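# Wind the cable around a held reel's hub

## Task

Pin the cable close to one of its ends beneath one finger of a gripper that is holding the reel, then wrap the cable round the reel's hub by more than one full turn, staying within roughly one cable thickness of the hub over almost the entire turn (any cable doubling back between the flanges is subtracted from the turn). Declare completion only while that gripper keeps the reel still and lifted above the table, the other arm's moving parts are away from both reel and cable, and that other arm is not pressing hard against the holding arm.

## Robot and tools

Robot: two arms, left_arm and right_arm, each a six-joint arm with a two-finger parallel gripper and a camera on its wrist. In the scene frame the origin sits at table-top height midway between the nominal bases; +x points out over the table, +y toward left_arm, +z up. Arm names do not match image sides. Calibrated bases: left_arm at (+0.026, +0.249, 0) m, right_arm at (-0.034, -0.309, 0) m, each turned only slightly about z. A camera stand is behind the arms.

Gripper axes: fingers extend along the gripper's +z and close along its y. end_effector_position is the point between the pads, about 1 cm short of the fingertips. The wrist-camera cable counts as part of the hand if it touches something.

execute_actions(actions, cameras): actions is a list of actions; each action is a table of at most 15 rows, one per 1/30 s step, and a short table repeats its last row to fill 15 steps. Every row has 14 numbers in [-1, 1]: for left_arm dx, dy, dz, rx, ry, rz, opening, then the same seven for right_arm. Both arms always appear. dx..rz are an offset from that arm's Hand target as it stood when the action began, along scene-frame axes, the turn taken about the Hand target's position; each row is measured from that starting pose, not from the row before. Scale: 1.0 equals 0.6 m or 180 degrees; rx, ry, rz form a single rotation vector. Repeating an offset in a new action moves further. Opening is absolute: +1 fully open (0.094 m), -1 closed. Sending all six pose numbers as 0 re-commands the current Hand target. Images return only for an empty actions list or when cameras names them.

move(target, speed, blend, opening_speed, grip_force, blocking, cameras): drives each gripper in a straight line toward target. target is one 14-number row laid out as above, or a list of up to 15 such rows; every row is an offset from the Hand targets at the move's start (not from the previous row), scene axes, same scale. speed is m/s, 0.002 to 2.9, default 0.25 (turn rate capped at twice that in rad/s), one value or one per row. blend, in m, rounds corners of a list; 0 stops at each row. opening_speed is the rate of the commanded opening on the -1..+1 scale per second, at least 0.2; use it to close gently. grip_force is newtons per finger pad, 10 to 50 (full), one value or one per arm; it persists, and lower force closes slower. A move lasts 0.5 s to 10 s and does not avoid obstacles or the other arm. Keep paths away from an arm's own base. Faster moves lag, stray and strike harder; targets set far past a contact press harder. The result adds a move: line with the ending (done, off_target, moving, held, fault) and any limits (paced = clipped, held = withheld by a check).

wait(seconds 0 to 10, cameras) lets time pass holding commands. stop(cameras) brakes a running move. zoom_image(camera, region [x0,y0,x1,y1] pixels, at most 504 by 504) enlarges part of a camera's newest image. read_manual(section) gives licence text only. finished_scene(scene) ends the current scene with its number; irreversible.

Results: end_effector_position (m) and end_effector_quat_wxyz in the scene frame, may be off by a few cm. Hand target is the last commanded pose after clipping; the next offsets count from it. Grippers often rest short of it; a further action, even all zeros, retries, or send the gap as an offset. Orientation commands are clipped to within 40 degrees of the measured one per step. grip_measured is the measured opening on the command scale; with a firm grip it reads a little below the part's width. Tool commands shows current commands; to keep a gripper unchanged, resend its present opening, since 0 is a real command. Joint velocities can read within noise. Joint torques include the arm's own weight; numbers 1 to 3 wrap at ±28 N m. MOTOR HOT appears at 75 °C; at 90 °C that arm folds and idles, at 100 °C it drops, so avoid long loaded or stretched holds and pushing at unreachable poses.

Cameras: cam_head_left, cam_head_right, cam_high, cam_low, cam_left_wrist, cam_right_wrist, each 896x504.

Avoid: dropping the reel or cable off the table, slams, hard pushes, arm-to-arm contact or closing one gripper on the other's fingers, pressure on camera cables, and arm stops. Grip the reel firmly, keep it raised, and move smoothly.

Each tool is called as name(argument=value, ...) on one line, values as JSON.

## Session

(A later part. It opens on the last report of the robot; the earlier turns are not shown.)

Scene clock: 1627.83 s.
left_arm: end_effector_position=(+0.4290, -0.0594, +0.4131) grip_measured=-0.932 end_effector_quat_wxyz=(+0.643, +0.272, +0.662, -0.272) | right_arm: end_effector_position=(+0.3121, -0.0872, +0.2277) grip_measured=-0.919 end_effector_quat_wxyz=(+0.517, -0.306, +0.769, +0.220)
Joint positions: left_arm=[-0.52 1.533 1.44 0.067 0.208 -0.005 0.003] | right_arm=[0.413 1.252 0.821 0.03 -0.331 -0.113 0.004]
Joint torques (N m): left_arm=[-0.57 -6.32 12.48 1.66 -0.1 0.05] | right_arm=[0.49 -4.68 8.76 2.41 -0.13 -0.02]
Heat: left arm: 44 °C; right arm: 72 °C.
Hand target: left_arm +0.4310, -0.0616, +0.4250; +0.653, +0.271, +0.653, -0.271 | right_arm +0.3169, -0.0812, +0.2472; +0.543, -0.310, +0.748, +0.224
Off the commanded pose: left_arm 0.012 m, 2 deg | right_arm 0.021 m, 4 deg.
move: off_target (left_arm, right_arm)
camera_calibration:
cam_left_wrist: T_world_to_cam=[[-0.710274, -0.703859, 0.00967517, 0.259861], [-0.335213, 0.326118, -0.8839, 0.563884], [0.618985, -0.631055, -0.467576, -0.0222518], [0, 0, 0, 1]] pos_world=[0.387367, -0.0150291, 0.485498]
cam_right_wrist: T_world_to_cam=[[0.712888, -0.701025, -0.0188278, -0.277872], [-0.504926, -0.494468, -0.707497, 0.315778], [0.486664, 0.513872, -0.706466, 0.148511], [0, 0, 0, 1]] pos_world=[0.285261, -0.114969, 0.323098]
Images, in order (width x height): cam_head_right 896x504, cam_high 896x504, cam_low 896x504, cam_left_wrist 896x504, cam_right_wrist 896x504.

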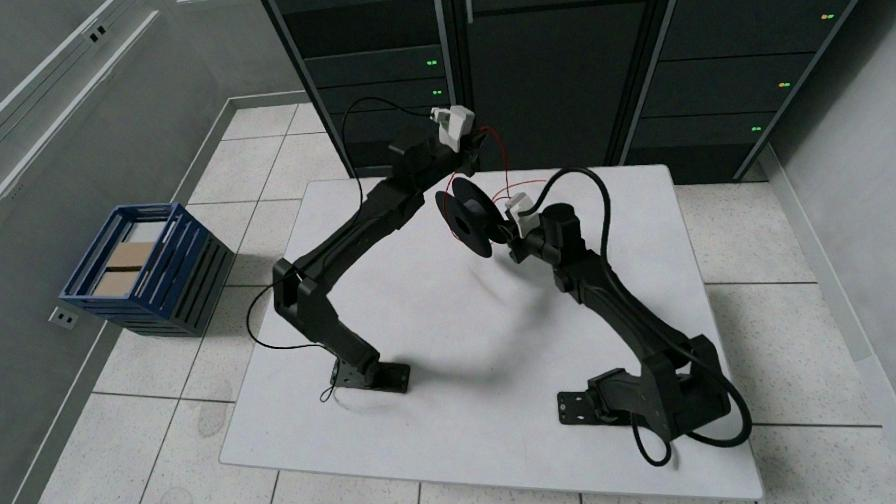

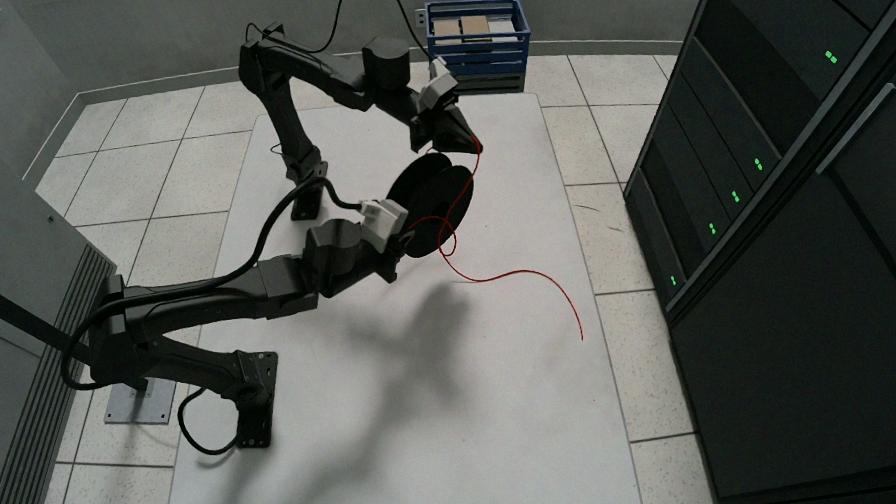

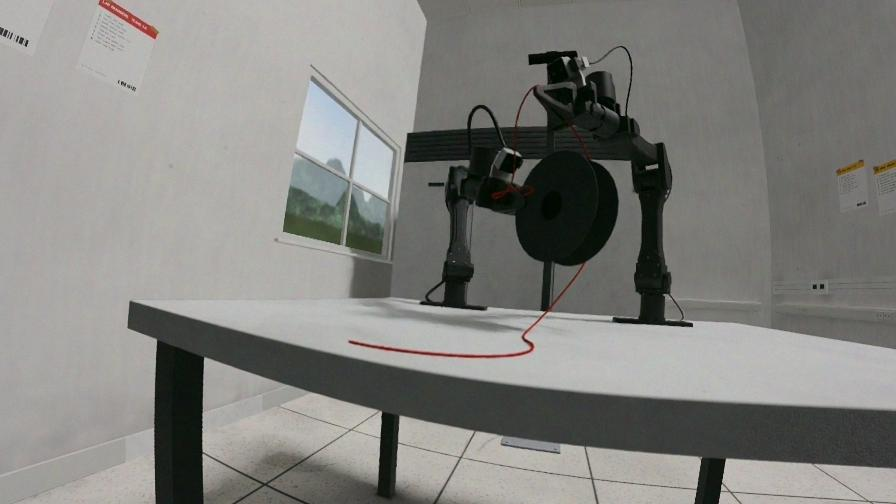

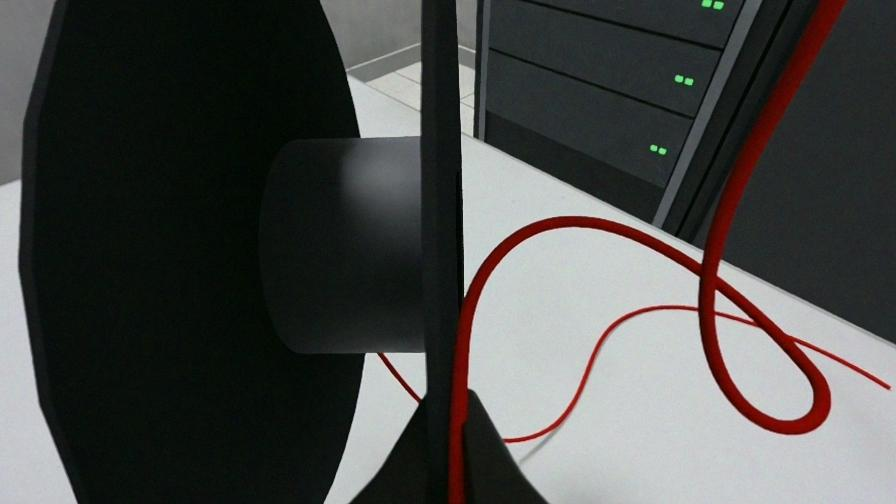

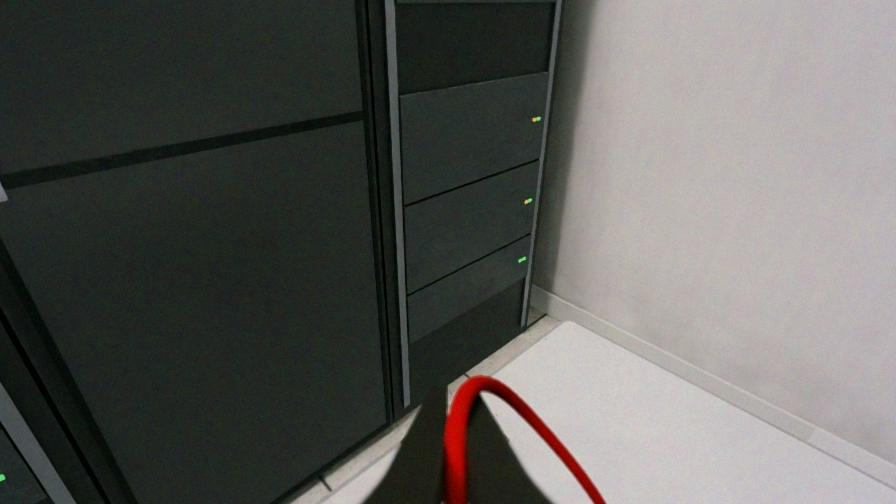

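move(target=[[0.13,0.1,0.0,0,0,0,-0.935, 0,0,0,0,0,0,-1],[0.19,0.115,-0.155,0,0,0,-0.935, 0,0,0,0,0,0,-1]], speed=0.12, blend=0.03, cameras=["cam_right_wrist", "cam_low", "cam_left_wrist", "cam_high", "cam_head_right"])

zoom_image(camera="cam_low", region=[440, 70, 660, 350])

zoom_image(camera="cam_head_right", region=[390, 110, 590, 310])

zoom_image(camera="cam_high", region=[310, 90, 530, 310])

Scene clock: 1672.30 s.
left_arm: end_effector_position=(+0.5423, +0.0067, +0.3472) grip_measured=-0.932 end_effector_quat_wxyz=(+0.661, +0.270, +0.645, -0.271) | right_arm: end_effector_position=(+0.3121, -0.0872, +0.2276) grip_measured=-0.919 end_effector_quat_wxyz=(+0.517, -0.306, +0.769, +0.220)
Joint positions: left_arm=[-0.229 1.82 1.448 0.397 0.495 -0.005 0.003] | right_arm=[0.413 1.252 0.821 0.029 -0.33 -0.113 0.004]
Joint torques (N m): left_arm=[0.34 -8.94 7.21 1.56 0.03 0.06] | right_arm=[0.47 -4.67 8.75 2.41 -0.13 -0.03]
Heat: left arm: 46 °C; right arm: 73 °C.
Hand target: left_arm +0.5449, +0.0073, +0.3321; +0.653, +0.271, +0.653, -0.271 | right_arm +0.3170, -0.0813, +0.2472; +0.543, -0.310, +0.748, +0.224
Off the commanded pose: left_arm 0.015 m, 1 deg | right_arm 0.021 m, 4 deg.
move: off_target (left_arm, right_arm)
camera_calibration:
cam_left_wrist: T_world_to_cam=[[-0.706894, -0.70728, -0.0075284, 0.391564], [-0.296107, 0.305578, -0.904954, 0.508219], [0.642356, -0.637478, -0.425442, -0.10883], [0, 0, 0, 1]] pos_world=[0.497189, 0.0522678, 0.416563]
cam_right_wrist: T_world_to_cam=[[0.712638, -0.701281, -0.018777, -0.277847], [-0.50528, -0.494527, -0.707203, 0.315709], [0.486662, 0.513467, -0.706761, 0.148489], [0, 0, 0, 1]] pos_world=[0.285261, -0.114966, 0.322999]
Images, in order (width x height): cam_head_right 896x504, cam_high 896x504, cam_low 896x504, cam_left_wrist 896x504, cam_right_wrist 896x504.

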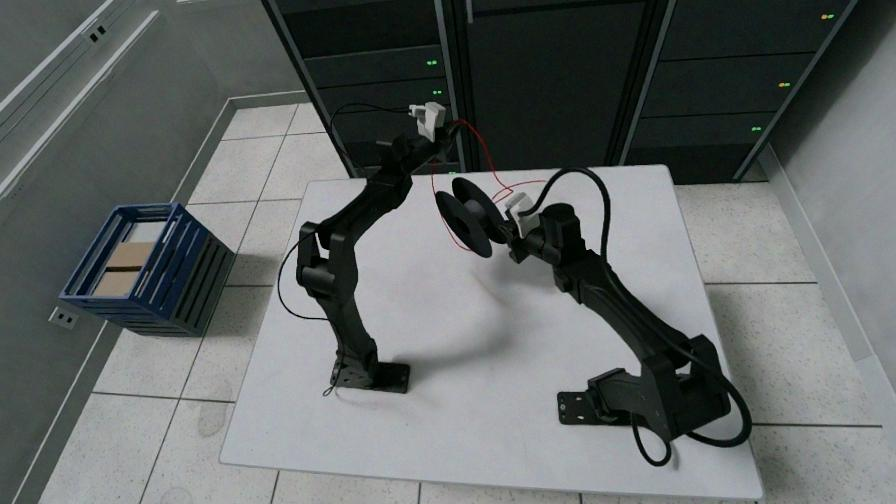

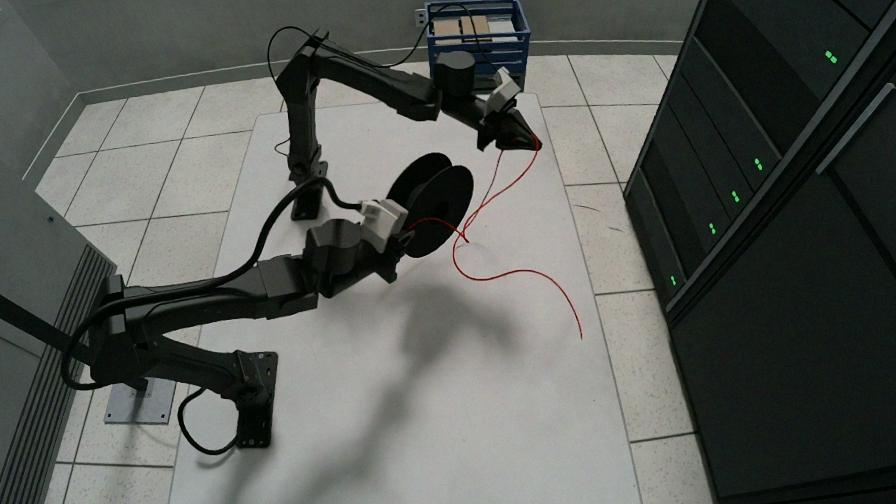

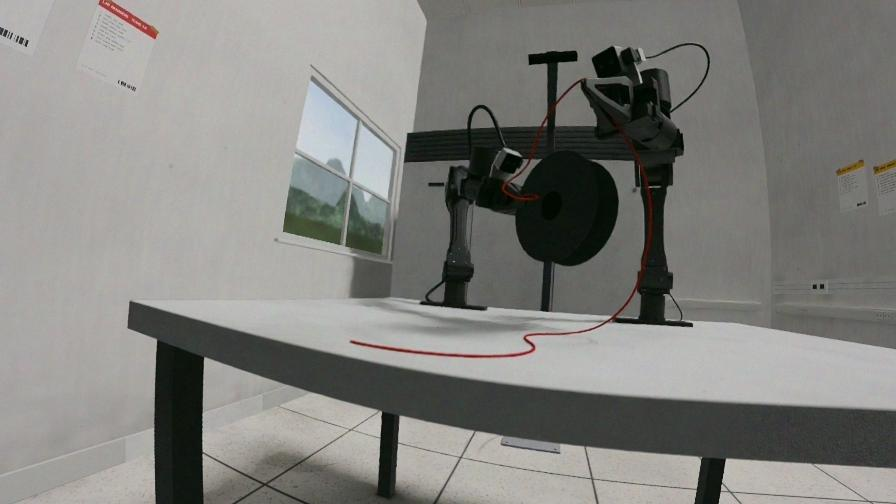

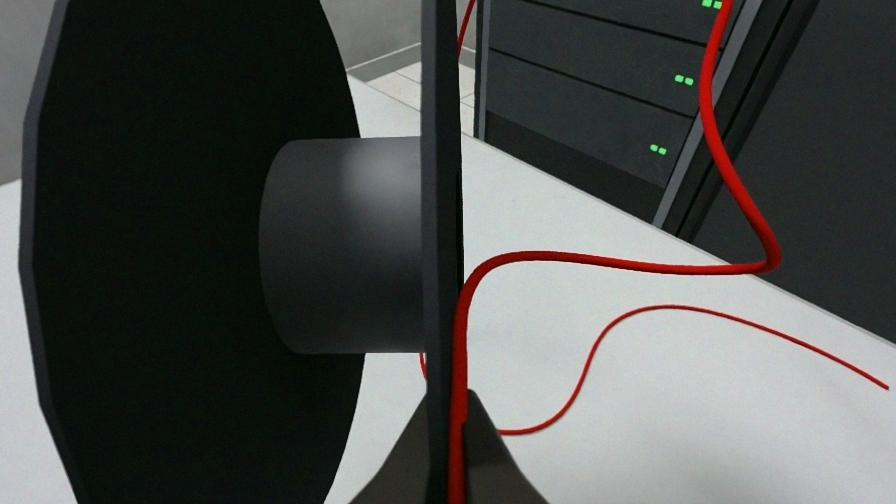

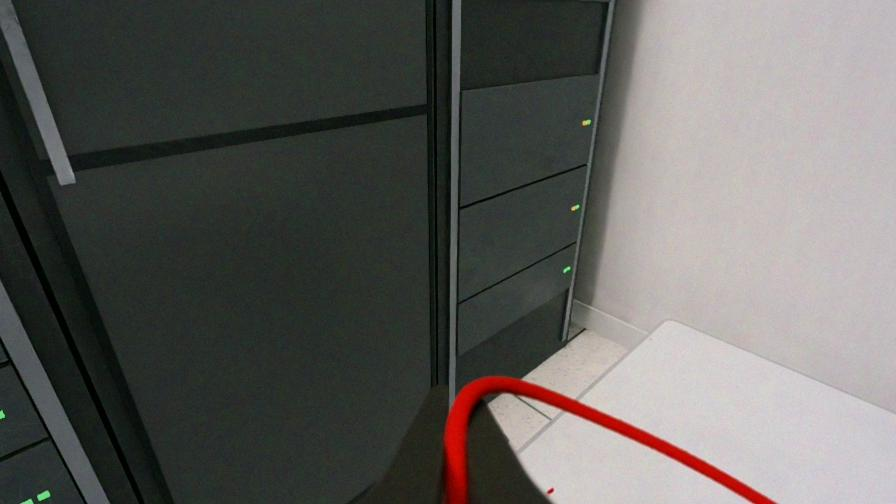

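Scaled by 1.800 from the camera's 896x504 image, which has a finer 1280x720 frame.

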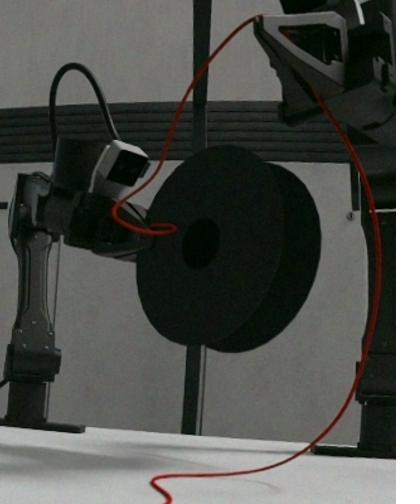

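Scaled by 2.520 from the camera's 896x504 image, which has a finer 1280x720 frame.

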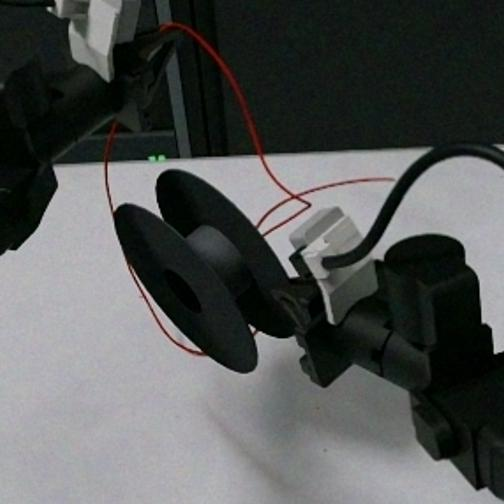

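Scaled by 2.291 from the camera's 896x504 image, which has a finer 1280x720 frame.

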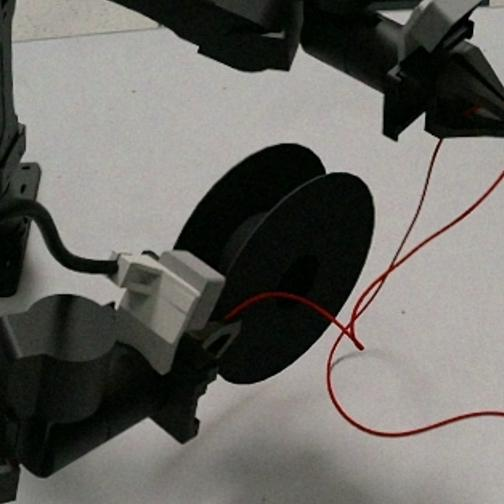

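move(target=[[-0.1548,-0.0555,0.18,0,0,0,-0.935, 0,0,0,0,0,0,-1],[-0.2423,-0.0377,0.15,0,0,0,-0.935, 0,0,0,0,0,0,-1]], speed=0.12, blend=0.02, cameras=["cam_right_wrist", "cam_low", "cam_left_wrist", "cam_high", "cam_head_right"])

zoom_image(camera="cam_low", region=[440, 70, 660, 350])

zoom_image(camera="cam_head_right", region=[390, 110, 590, 310])

zoom_image(camera="cam_high", region=[310, 90, 530, 310])

Scene clock: 1699.50 s.
left_arm: end_effector_position=(+0.4037, -0.0171, +0.4250) grip_measured=-0.932 end_effector_quat_wxyz=(+0.653, +0.271, +0.652, -0.274) | right_arm: end_effector_position=(+0.3121, -0.0872, +0.2276) grip_measured=-0.919 end_effector_quat_wxyz=(+0.517, -0.306, +0.769, +0.220)
Joint positions: left_arm=[-0.445 1.373 1.32 0.055 0.284 -0.005 0.003] | right_arm=[0.413 1.252 0.821 0.029 -0.33 -0.113 0.004]
Joint torques (N m): left_arm=[-0.44 -7.35 6.6 1.62 -0.11 0.04] | right_arm=[0.49 -4.72 8.75 2.41 -0.14 -0.03]
Heat: left arm: 46 °C; right arm: 73 °C.
Hand target: left_arm +0.3997, -0.0153, +0.4220; +0.653, +0.271, +0.653, -0.271 | right_arm +0.3170, -0.0813, +0.2472; +0.543, -0.310, +0.748, +0.224
Off the commanded pose: left_arm 0.005 m, 0 deg | right_arm 0.021 m, 4 deg.
move: off_target (right_arm)
camera_calibration:
cam_left_wrist: T_world_to_cam=[[-0.710994, -0.703188, 0.0038472, 0.274193], [-0.314259, 0.312843, -0.89631, 0.548741], [0.629071, -0.638479, -0.443412, 0.0111595], [0, 0, 0, 1]] pos_world=[0.360376, 0.0282643, 0.495735]
cam_right_wrist: T_world_to_cam=[[0.71275, -0.701176, -0.0184289, -0.277978], [-0.505026, -0.494775, -0.70721, 0.31561], [0.486761, 0.513372, -0.706763, 0.14845], [0, 0, 0, 1]] pos_world=[0.285261, -0.114966, 0.322999]
Images, in order (width x height): cam_head_right 896x504, cam_high 896x504, cam_low 896x504, cam_left_wrist 896x504, cam_right_wrist 896x504.

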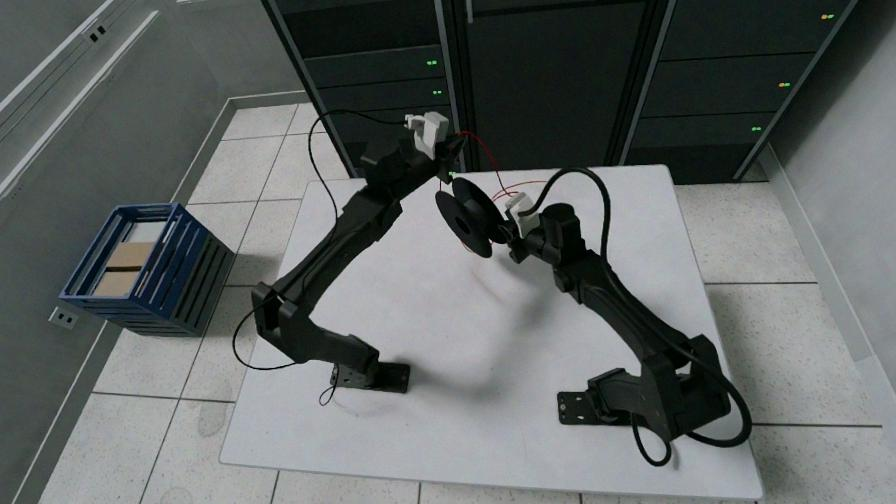

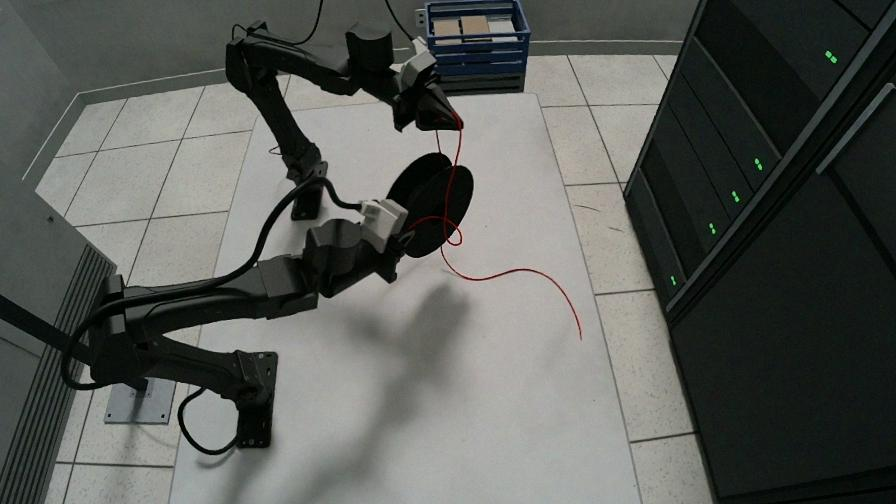

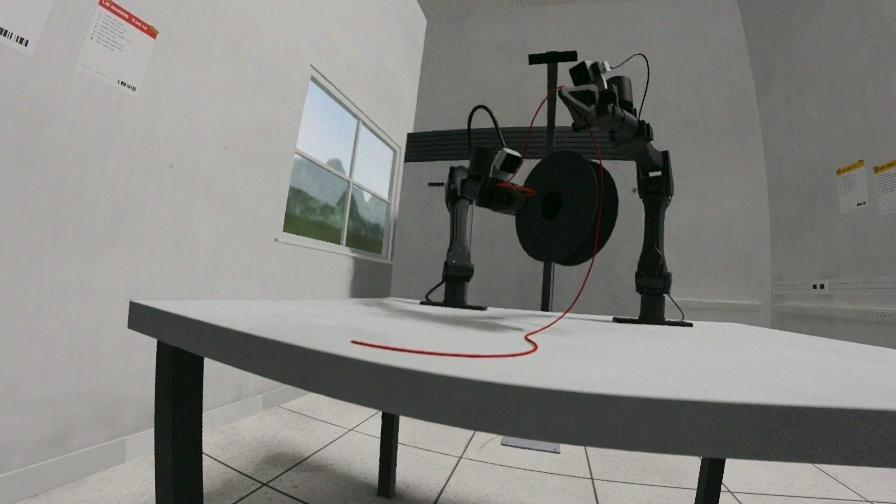

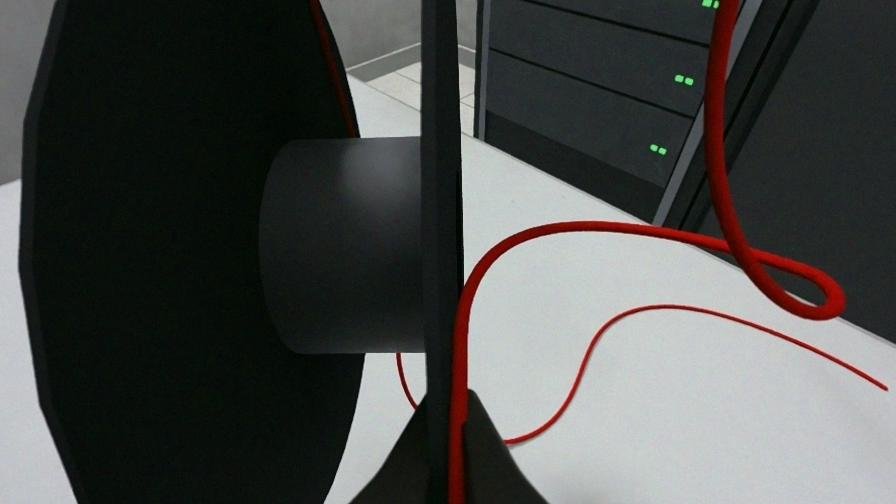

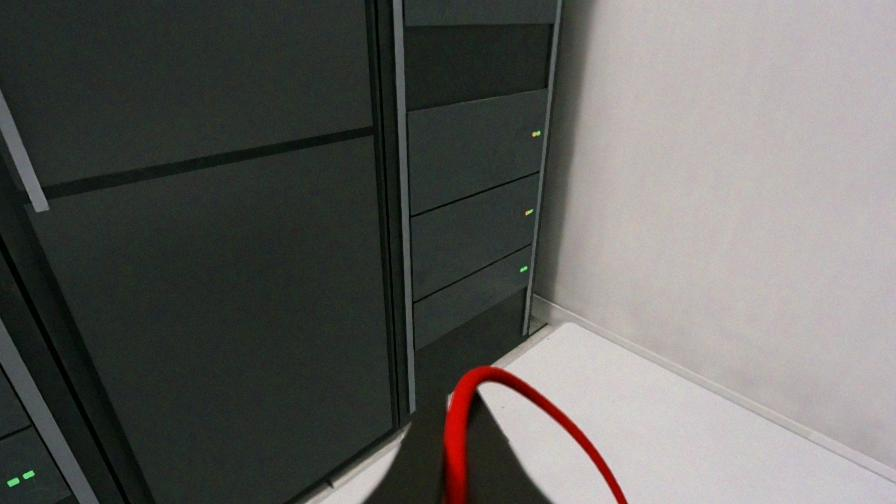

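Scaled by 1.800 from the camera's 896x504 image, which has a finer 1280x720 frame.

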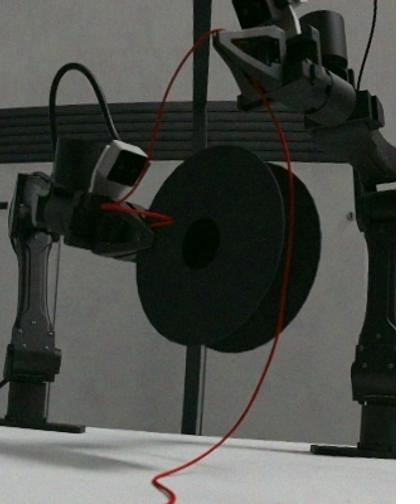

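Scaled by 2.520 from the camera's 896x504 image, which has a finer 1280x720 frame.

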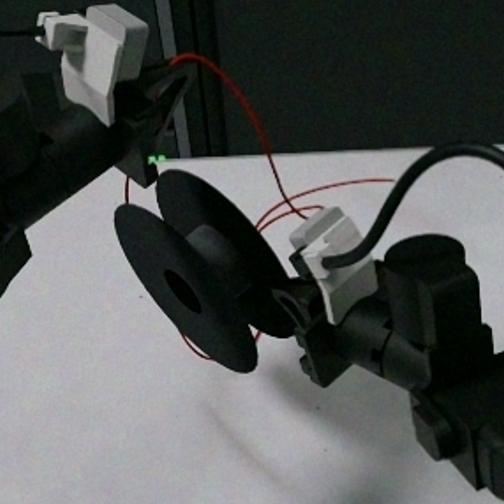

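Scaled by 2.291 from the camera's 896x504 image, which has a finer 1280x720 frame.

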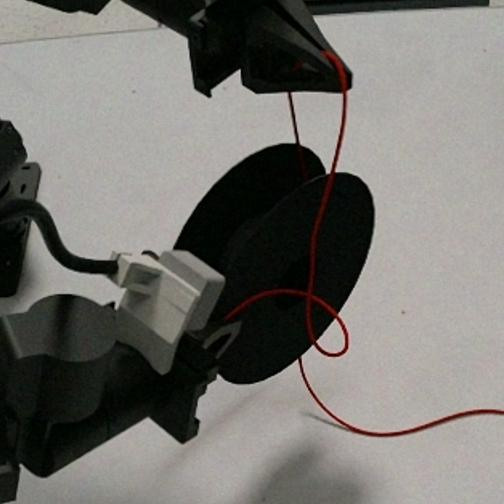

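move(target=[0,0,0,0,0,0,-1, 0,0,0,0,0,0,-1], speed=0.1, cameras=[])

move(target=[[0.1,0.12,0.0,0,0,0,-1, 0,0,0,0,0,0,-1],[0.22,0.23,-0.03,0,0,0,-1, 0,0,0,0,0,0,-1]], speed=0.12, blend=0.02, cameras=["cam_right_wrist", "cam_low", "cam_left_wrist", "cam_high", "cam_head_right"])

zoom_image(camera="cam_low", region=[480, 50, 760, 350])

zoom_image(camera="cam_head_right", region=[370, 60, 590, 310])

zoom_image(camera="cam_high", region=[350, 90, 600, 310])

Scene clock: 1715.37 s.
left_arm: end_effector_position=(+0.4037, -0.0171, +0.4250) grip_measured=-0.984 end_effector_quat_wxyz=(+0.653, +0.271, +0.652, -0.274) | right_arm: end_effector_position=(+0.3121, -0.0872, +0.2276) grip_measured=-0.919 end_effector_quat_wxyz=(+0.517, -0.306, +0.769, +0.220)
Joint positions: left_arm=[-0.445 1.373 1.32 0.055 0.284 -0.005 0.001] | right_arm=[0.413 1.252 0.821 0.029 -0.33 -0.113 0.004]
Joint torques (N m): left_arm=[-0.1 -7.41 6.79 1.6 -0.11 0.04] | right_arm=[0.49 -4.72 8.72 2.41 -0.13 -0.02]
Heat: left arm: 45 °C; right arm: 73 °C.
Hand target: left_arm +0.3996, -0.0153, +0.4220; +0.653, +0.271, +0.653, -0.271 | right_arm +0.3170, -0.0813, +0.2472; +0.543, -0.310, +0.748, +0.224
Off the commanded pose: left_arm 0.005 m, 0 deg | right_arm 0.021 m, 4 deg.
move: off_target (right_arm)
No camera images: "cameras" was empty.

Scene clock: 1717.67 s.
left_arm: end_effector_position=(+0.5286, +0.1234, +0.3928) grip_measured=-0.984 end_effector_quat_wxyz=(+0.644, +0.263, +0.664, -0.274) | right_arm: end_effector_position=(+0.3121, -0.0872, +0.2276) grip_measured=-0.919 end_effector_quat_wxyz=(+0.517, -0.306, +0.769, +0.220)
Joint positions: left_arm=[0.062 1.694 1.526 0.14 0.781 -0.005 0.001] | right_arm=[0.413 1.252 0.821 0.029 -0.33 -0.113 0.004]
Joint torques (N m): left_arm=[0.27 -7.72 12.49 1.54 0 0.12] | right_arm=[0.49 -4.7 8.73 2.41 -0.13 -0.02]
Heat: left arm: 45 °C; right arm: 73 °C.
Hand target: left_arm +0.5317, +0.1228, +0.4039; +0.653, +0.271, +0.654, -0.271 | right_arm +0.3170, -0.0813, +0.2472; +0.543, -0.310, +0.748, +0.224
Off the commanded pose: left_arm 0.012 m, 2 deg | right_arm 0.021 m, 4 deg.
move: off_target (left_arm, right_arm)
camera_calibration:
cam_left_wrist: T_world_to_cam=[[-0.702982, -0.710774, 0.0248219, 0.4504], [-0.345139, 0.310423, -0.885729, 0.527616], [0.621848, -0.631219, -0.463538, 0.0188953], [0, 0, 0, 1]] pos_world=[0.486974, 0.168275, 0.464904]
cam_right_wrist: T_world_to_cam=[[0.71275, -0.701176, -0.0184289, -0.277978], [-0.505026, -0.494775, -0.70721, 0.31561], [0.486761, 0.513372, -0.706763, 0.14845], [0, 0, 0, 1]] pos_world=[0.285261, -0.114966, 0.322999]
Images, in order (width x height): cam_head_right 896x504, cam_high 896x504, cam_low 896x504, cam_left_wrist 896x504, cam_right_wrist 896x504.

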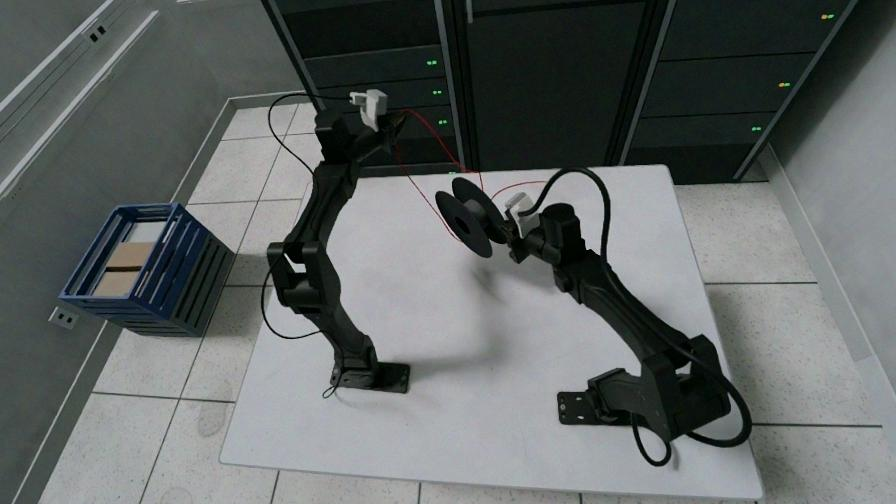

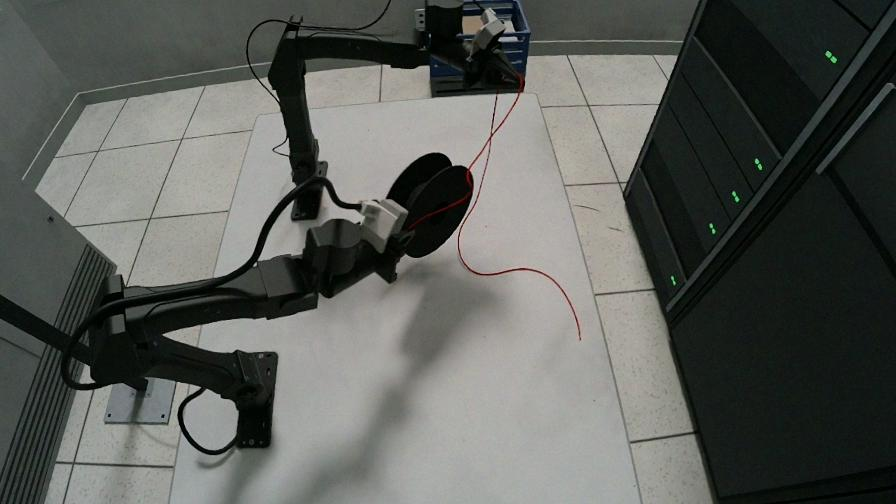

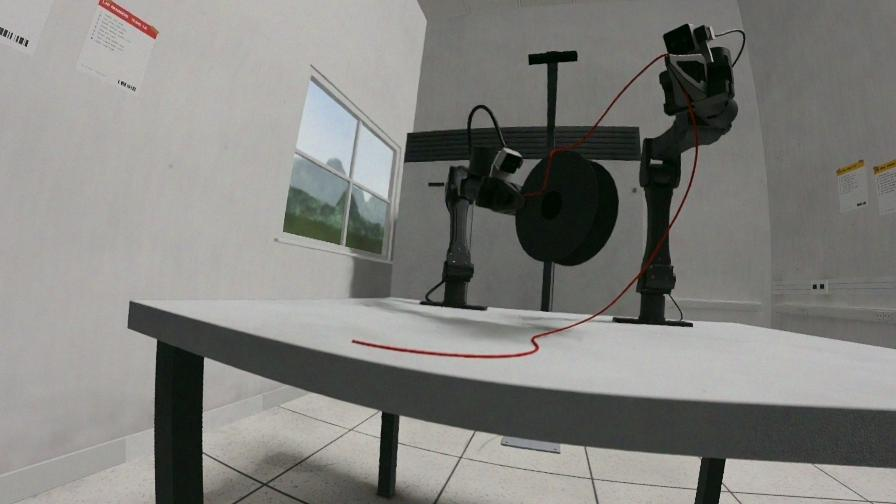

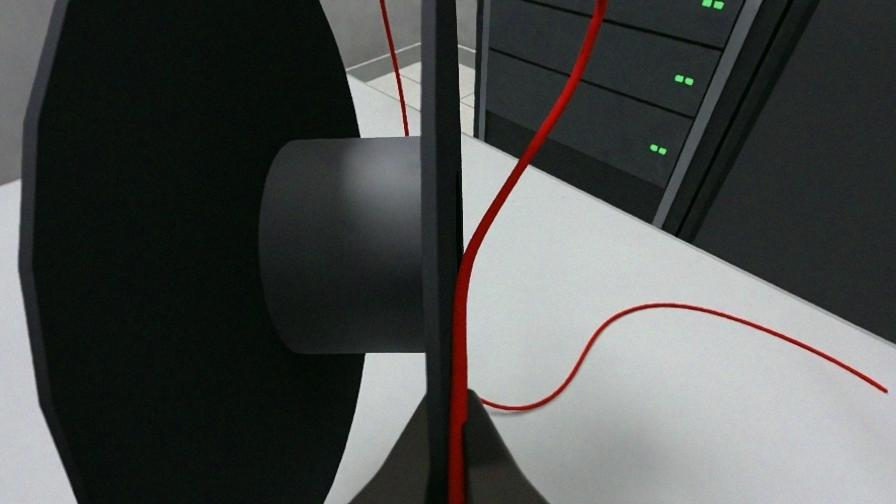

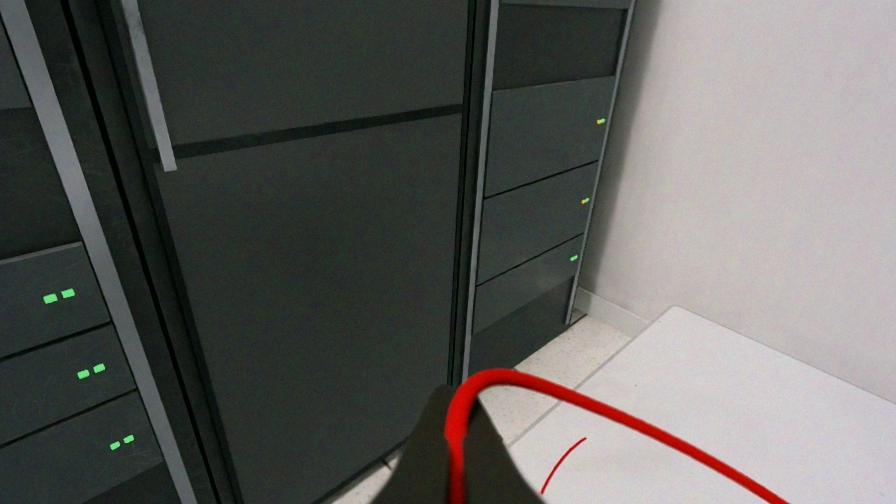

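Scaled by 1.680 from the camera's 896x504 image, which has a finer 1280x720 frame.

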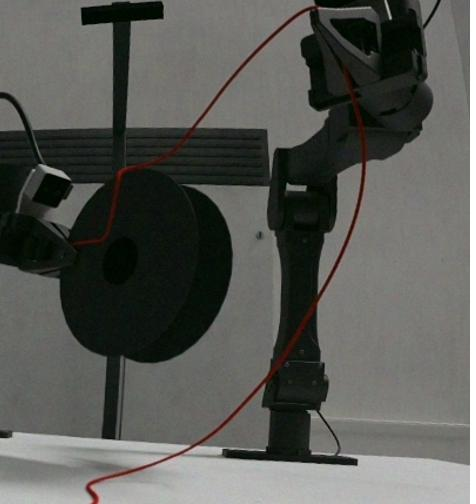

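Scaled by 2.016 from the camera's 896x504 image, which has a finer 1280x720 frame.

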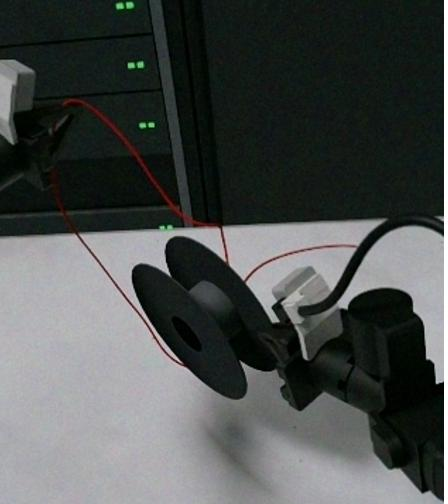

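Scaled by 2.016 from the camera's 896x504 image, which has a finer 1280x720 frame.

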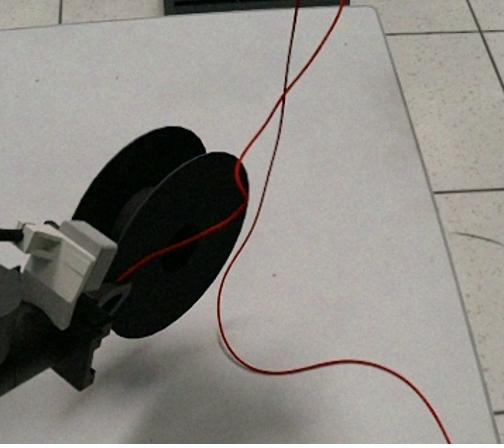

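execute_actions(actions=[])

Scene clock: 1740.70 s.
left_arm: end_effector_position=(+0.5285, +0.1234, +0.3928) grip_measured=-0.984 end_effector_quat_wxyz=(+0.644, +0.264, +0.664, -0.274) | right_arm: end_effector_position=(+0.3121, -0.0872, +0.2276) grip_measured=-0.919 end_effector_quat_wxyz=(+0.517, -0.306, +0.769, +0.220)
Joint positions: left_arm=[0.062 1.694 1.526 0.14 0.781 -0.005 0.001] | right_arm=[0.413 1.252 0.821 0.029 -0.33 -0.113 0.004]
Joint velocities: within noise
Joint torques (N m): left_arm=[0.23 -7.66 12.51 1.53 0.06 0.1] | right_arm=[0.51 -4.7 8.76 2.41 -0.13 -0.03]
Heat: left arm: 44 °C; right arm: 73 °C.
Hand target: left_arm +0.5316, +0.1228, +0.4039; +0.653, +0.271, +0.654, -0.271 | right_arm +0.3170, -0.0813, +0.2472; +0.543, -0.310, +0.748, +0.224
Tool commands: left_gripper/opening=-1.0 right_gripper/opening=-1.0
Off the commanded pose: left_arm 0.012 m, 2 deg | right_arm 0.021 m, 4 deg.
camera_calibration:
cam_left_wrist: T_world_to_cam=[[-0.703251, -0.710507, 0.0248574, 0.450469], [-0.345063, 0.310552, -0.885714, 0.52755], [0.621586, -0.631456, -0.463566, 0.0190756], [0, 0, 0, 1]] pos_world=[0.486973, 0.168275, 0.464904]
cam_right_wrist: T_world_to_cam=[[0.71275, -0.701176, -0.0184289, -0.277978], [-0.505026, -0.494775, -0.70721, 0.31561], [0.486761, 0.513372, -0.706763, 0.14845], [0, 0, 0, 1]] pos_world=[0.285261, -0.114966, 0.322999]

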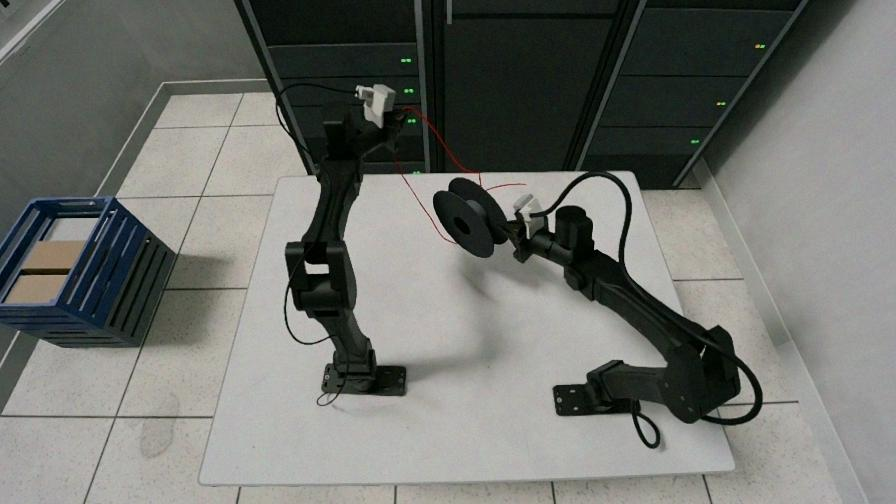

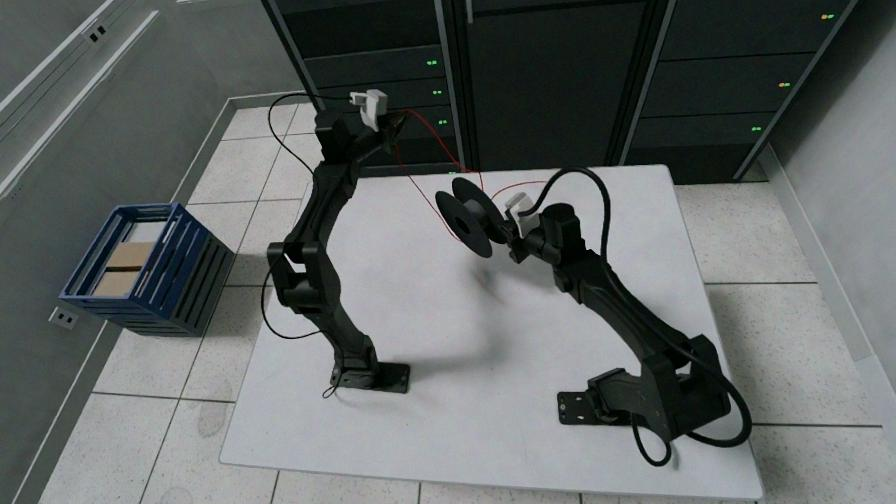

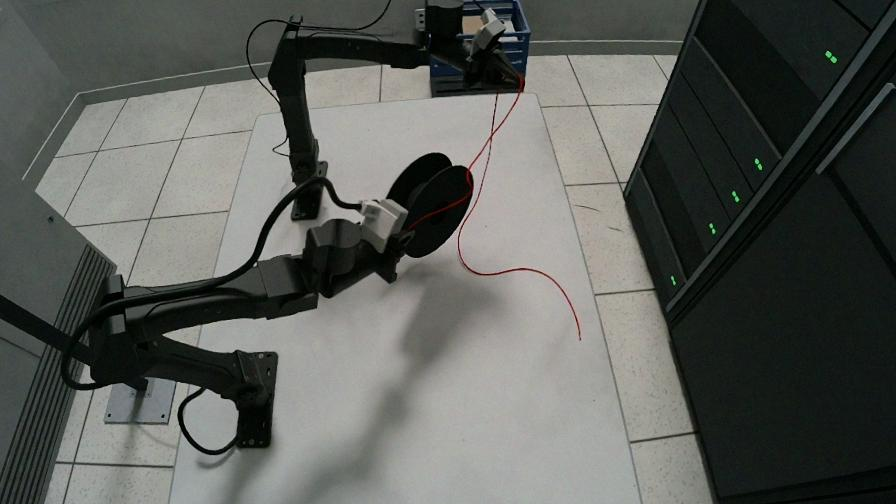

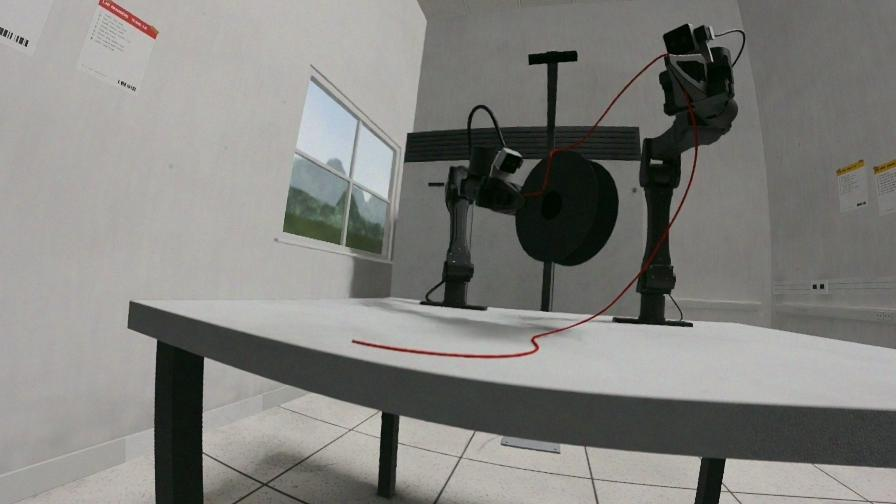

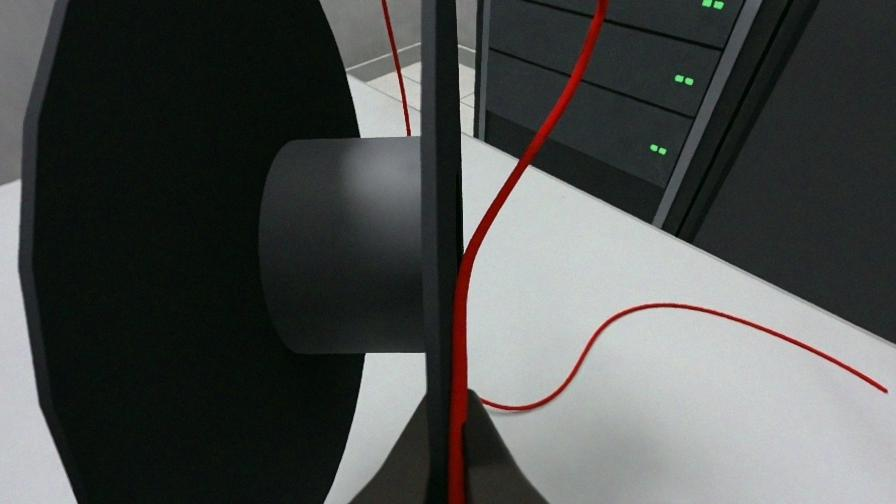

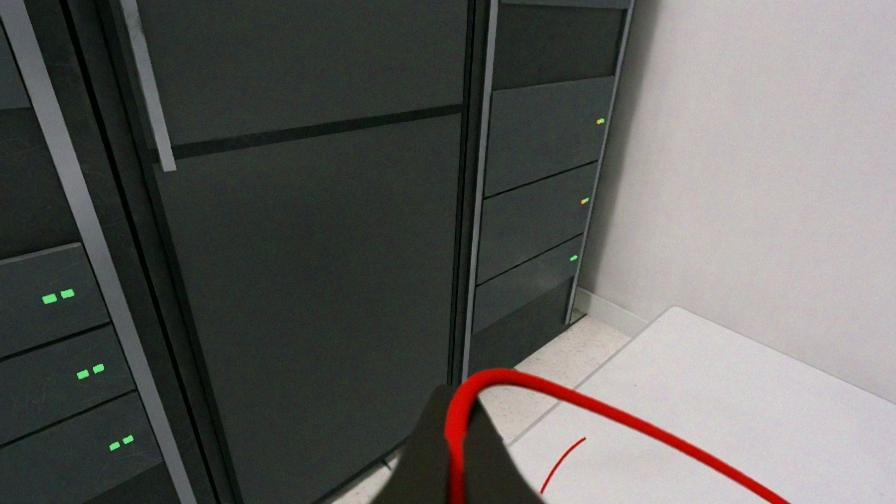

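zoom_image(camera="cam_low", region=[460, 30, 760, 290])

zoom_image(camera="cam_high", region=[360, 60, 600, 300])

Scaled by 1.680 from the camera's 896x504 image, which has a finer 1280x720 frame.

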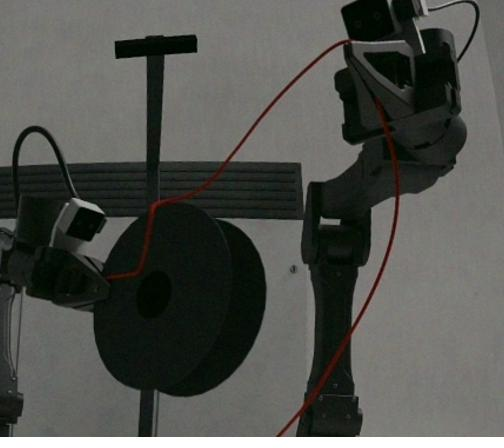

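Scaled by 2.100 from the camera's 896x504 image, which has a finer 1280x720 frame.

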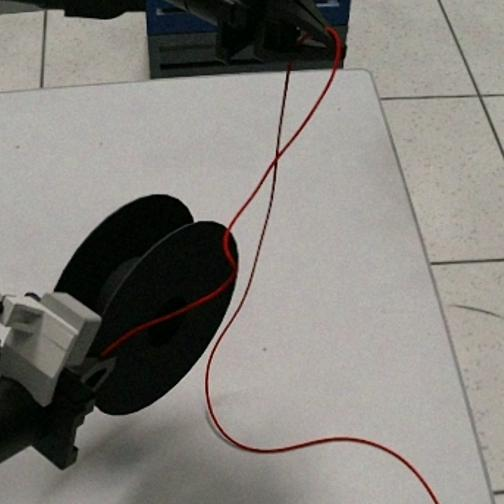

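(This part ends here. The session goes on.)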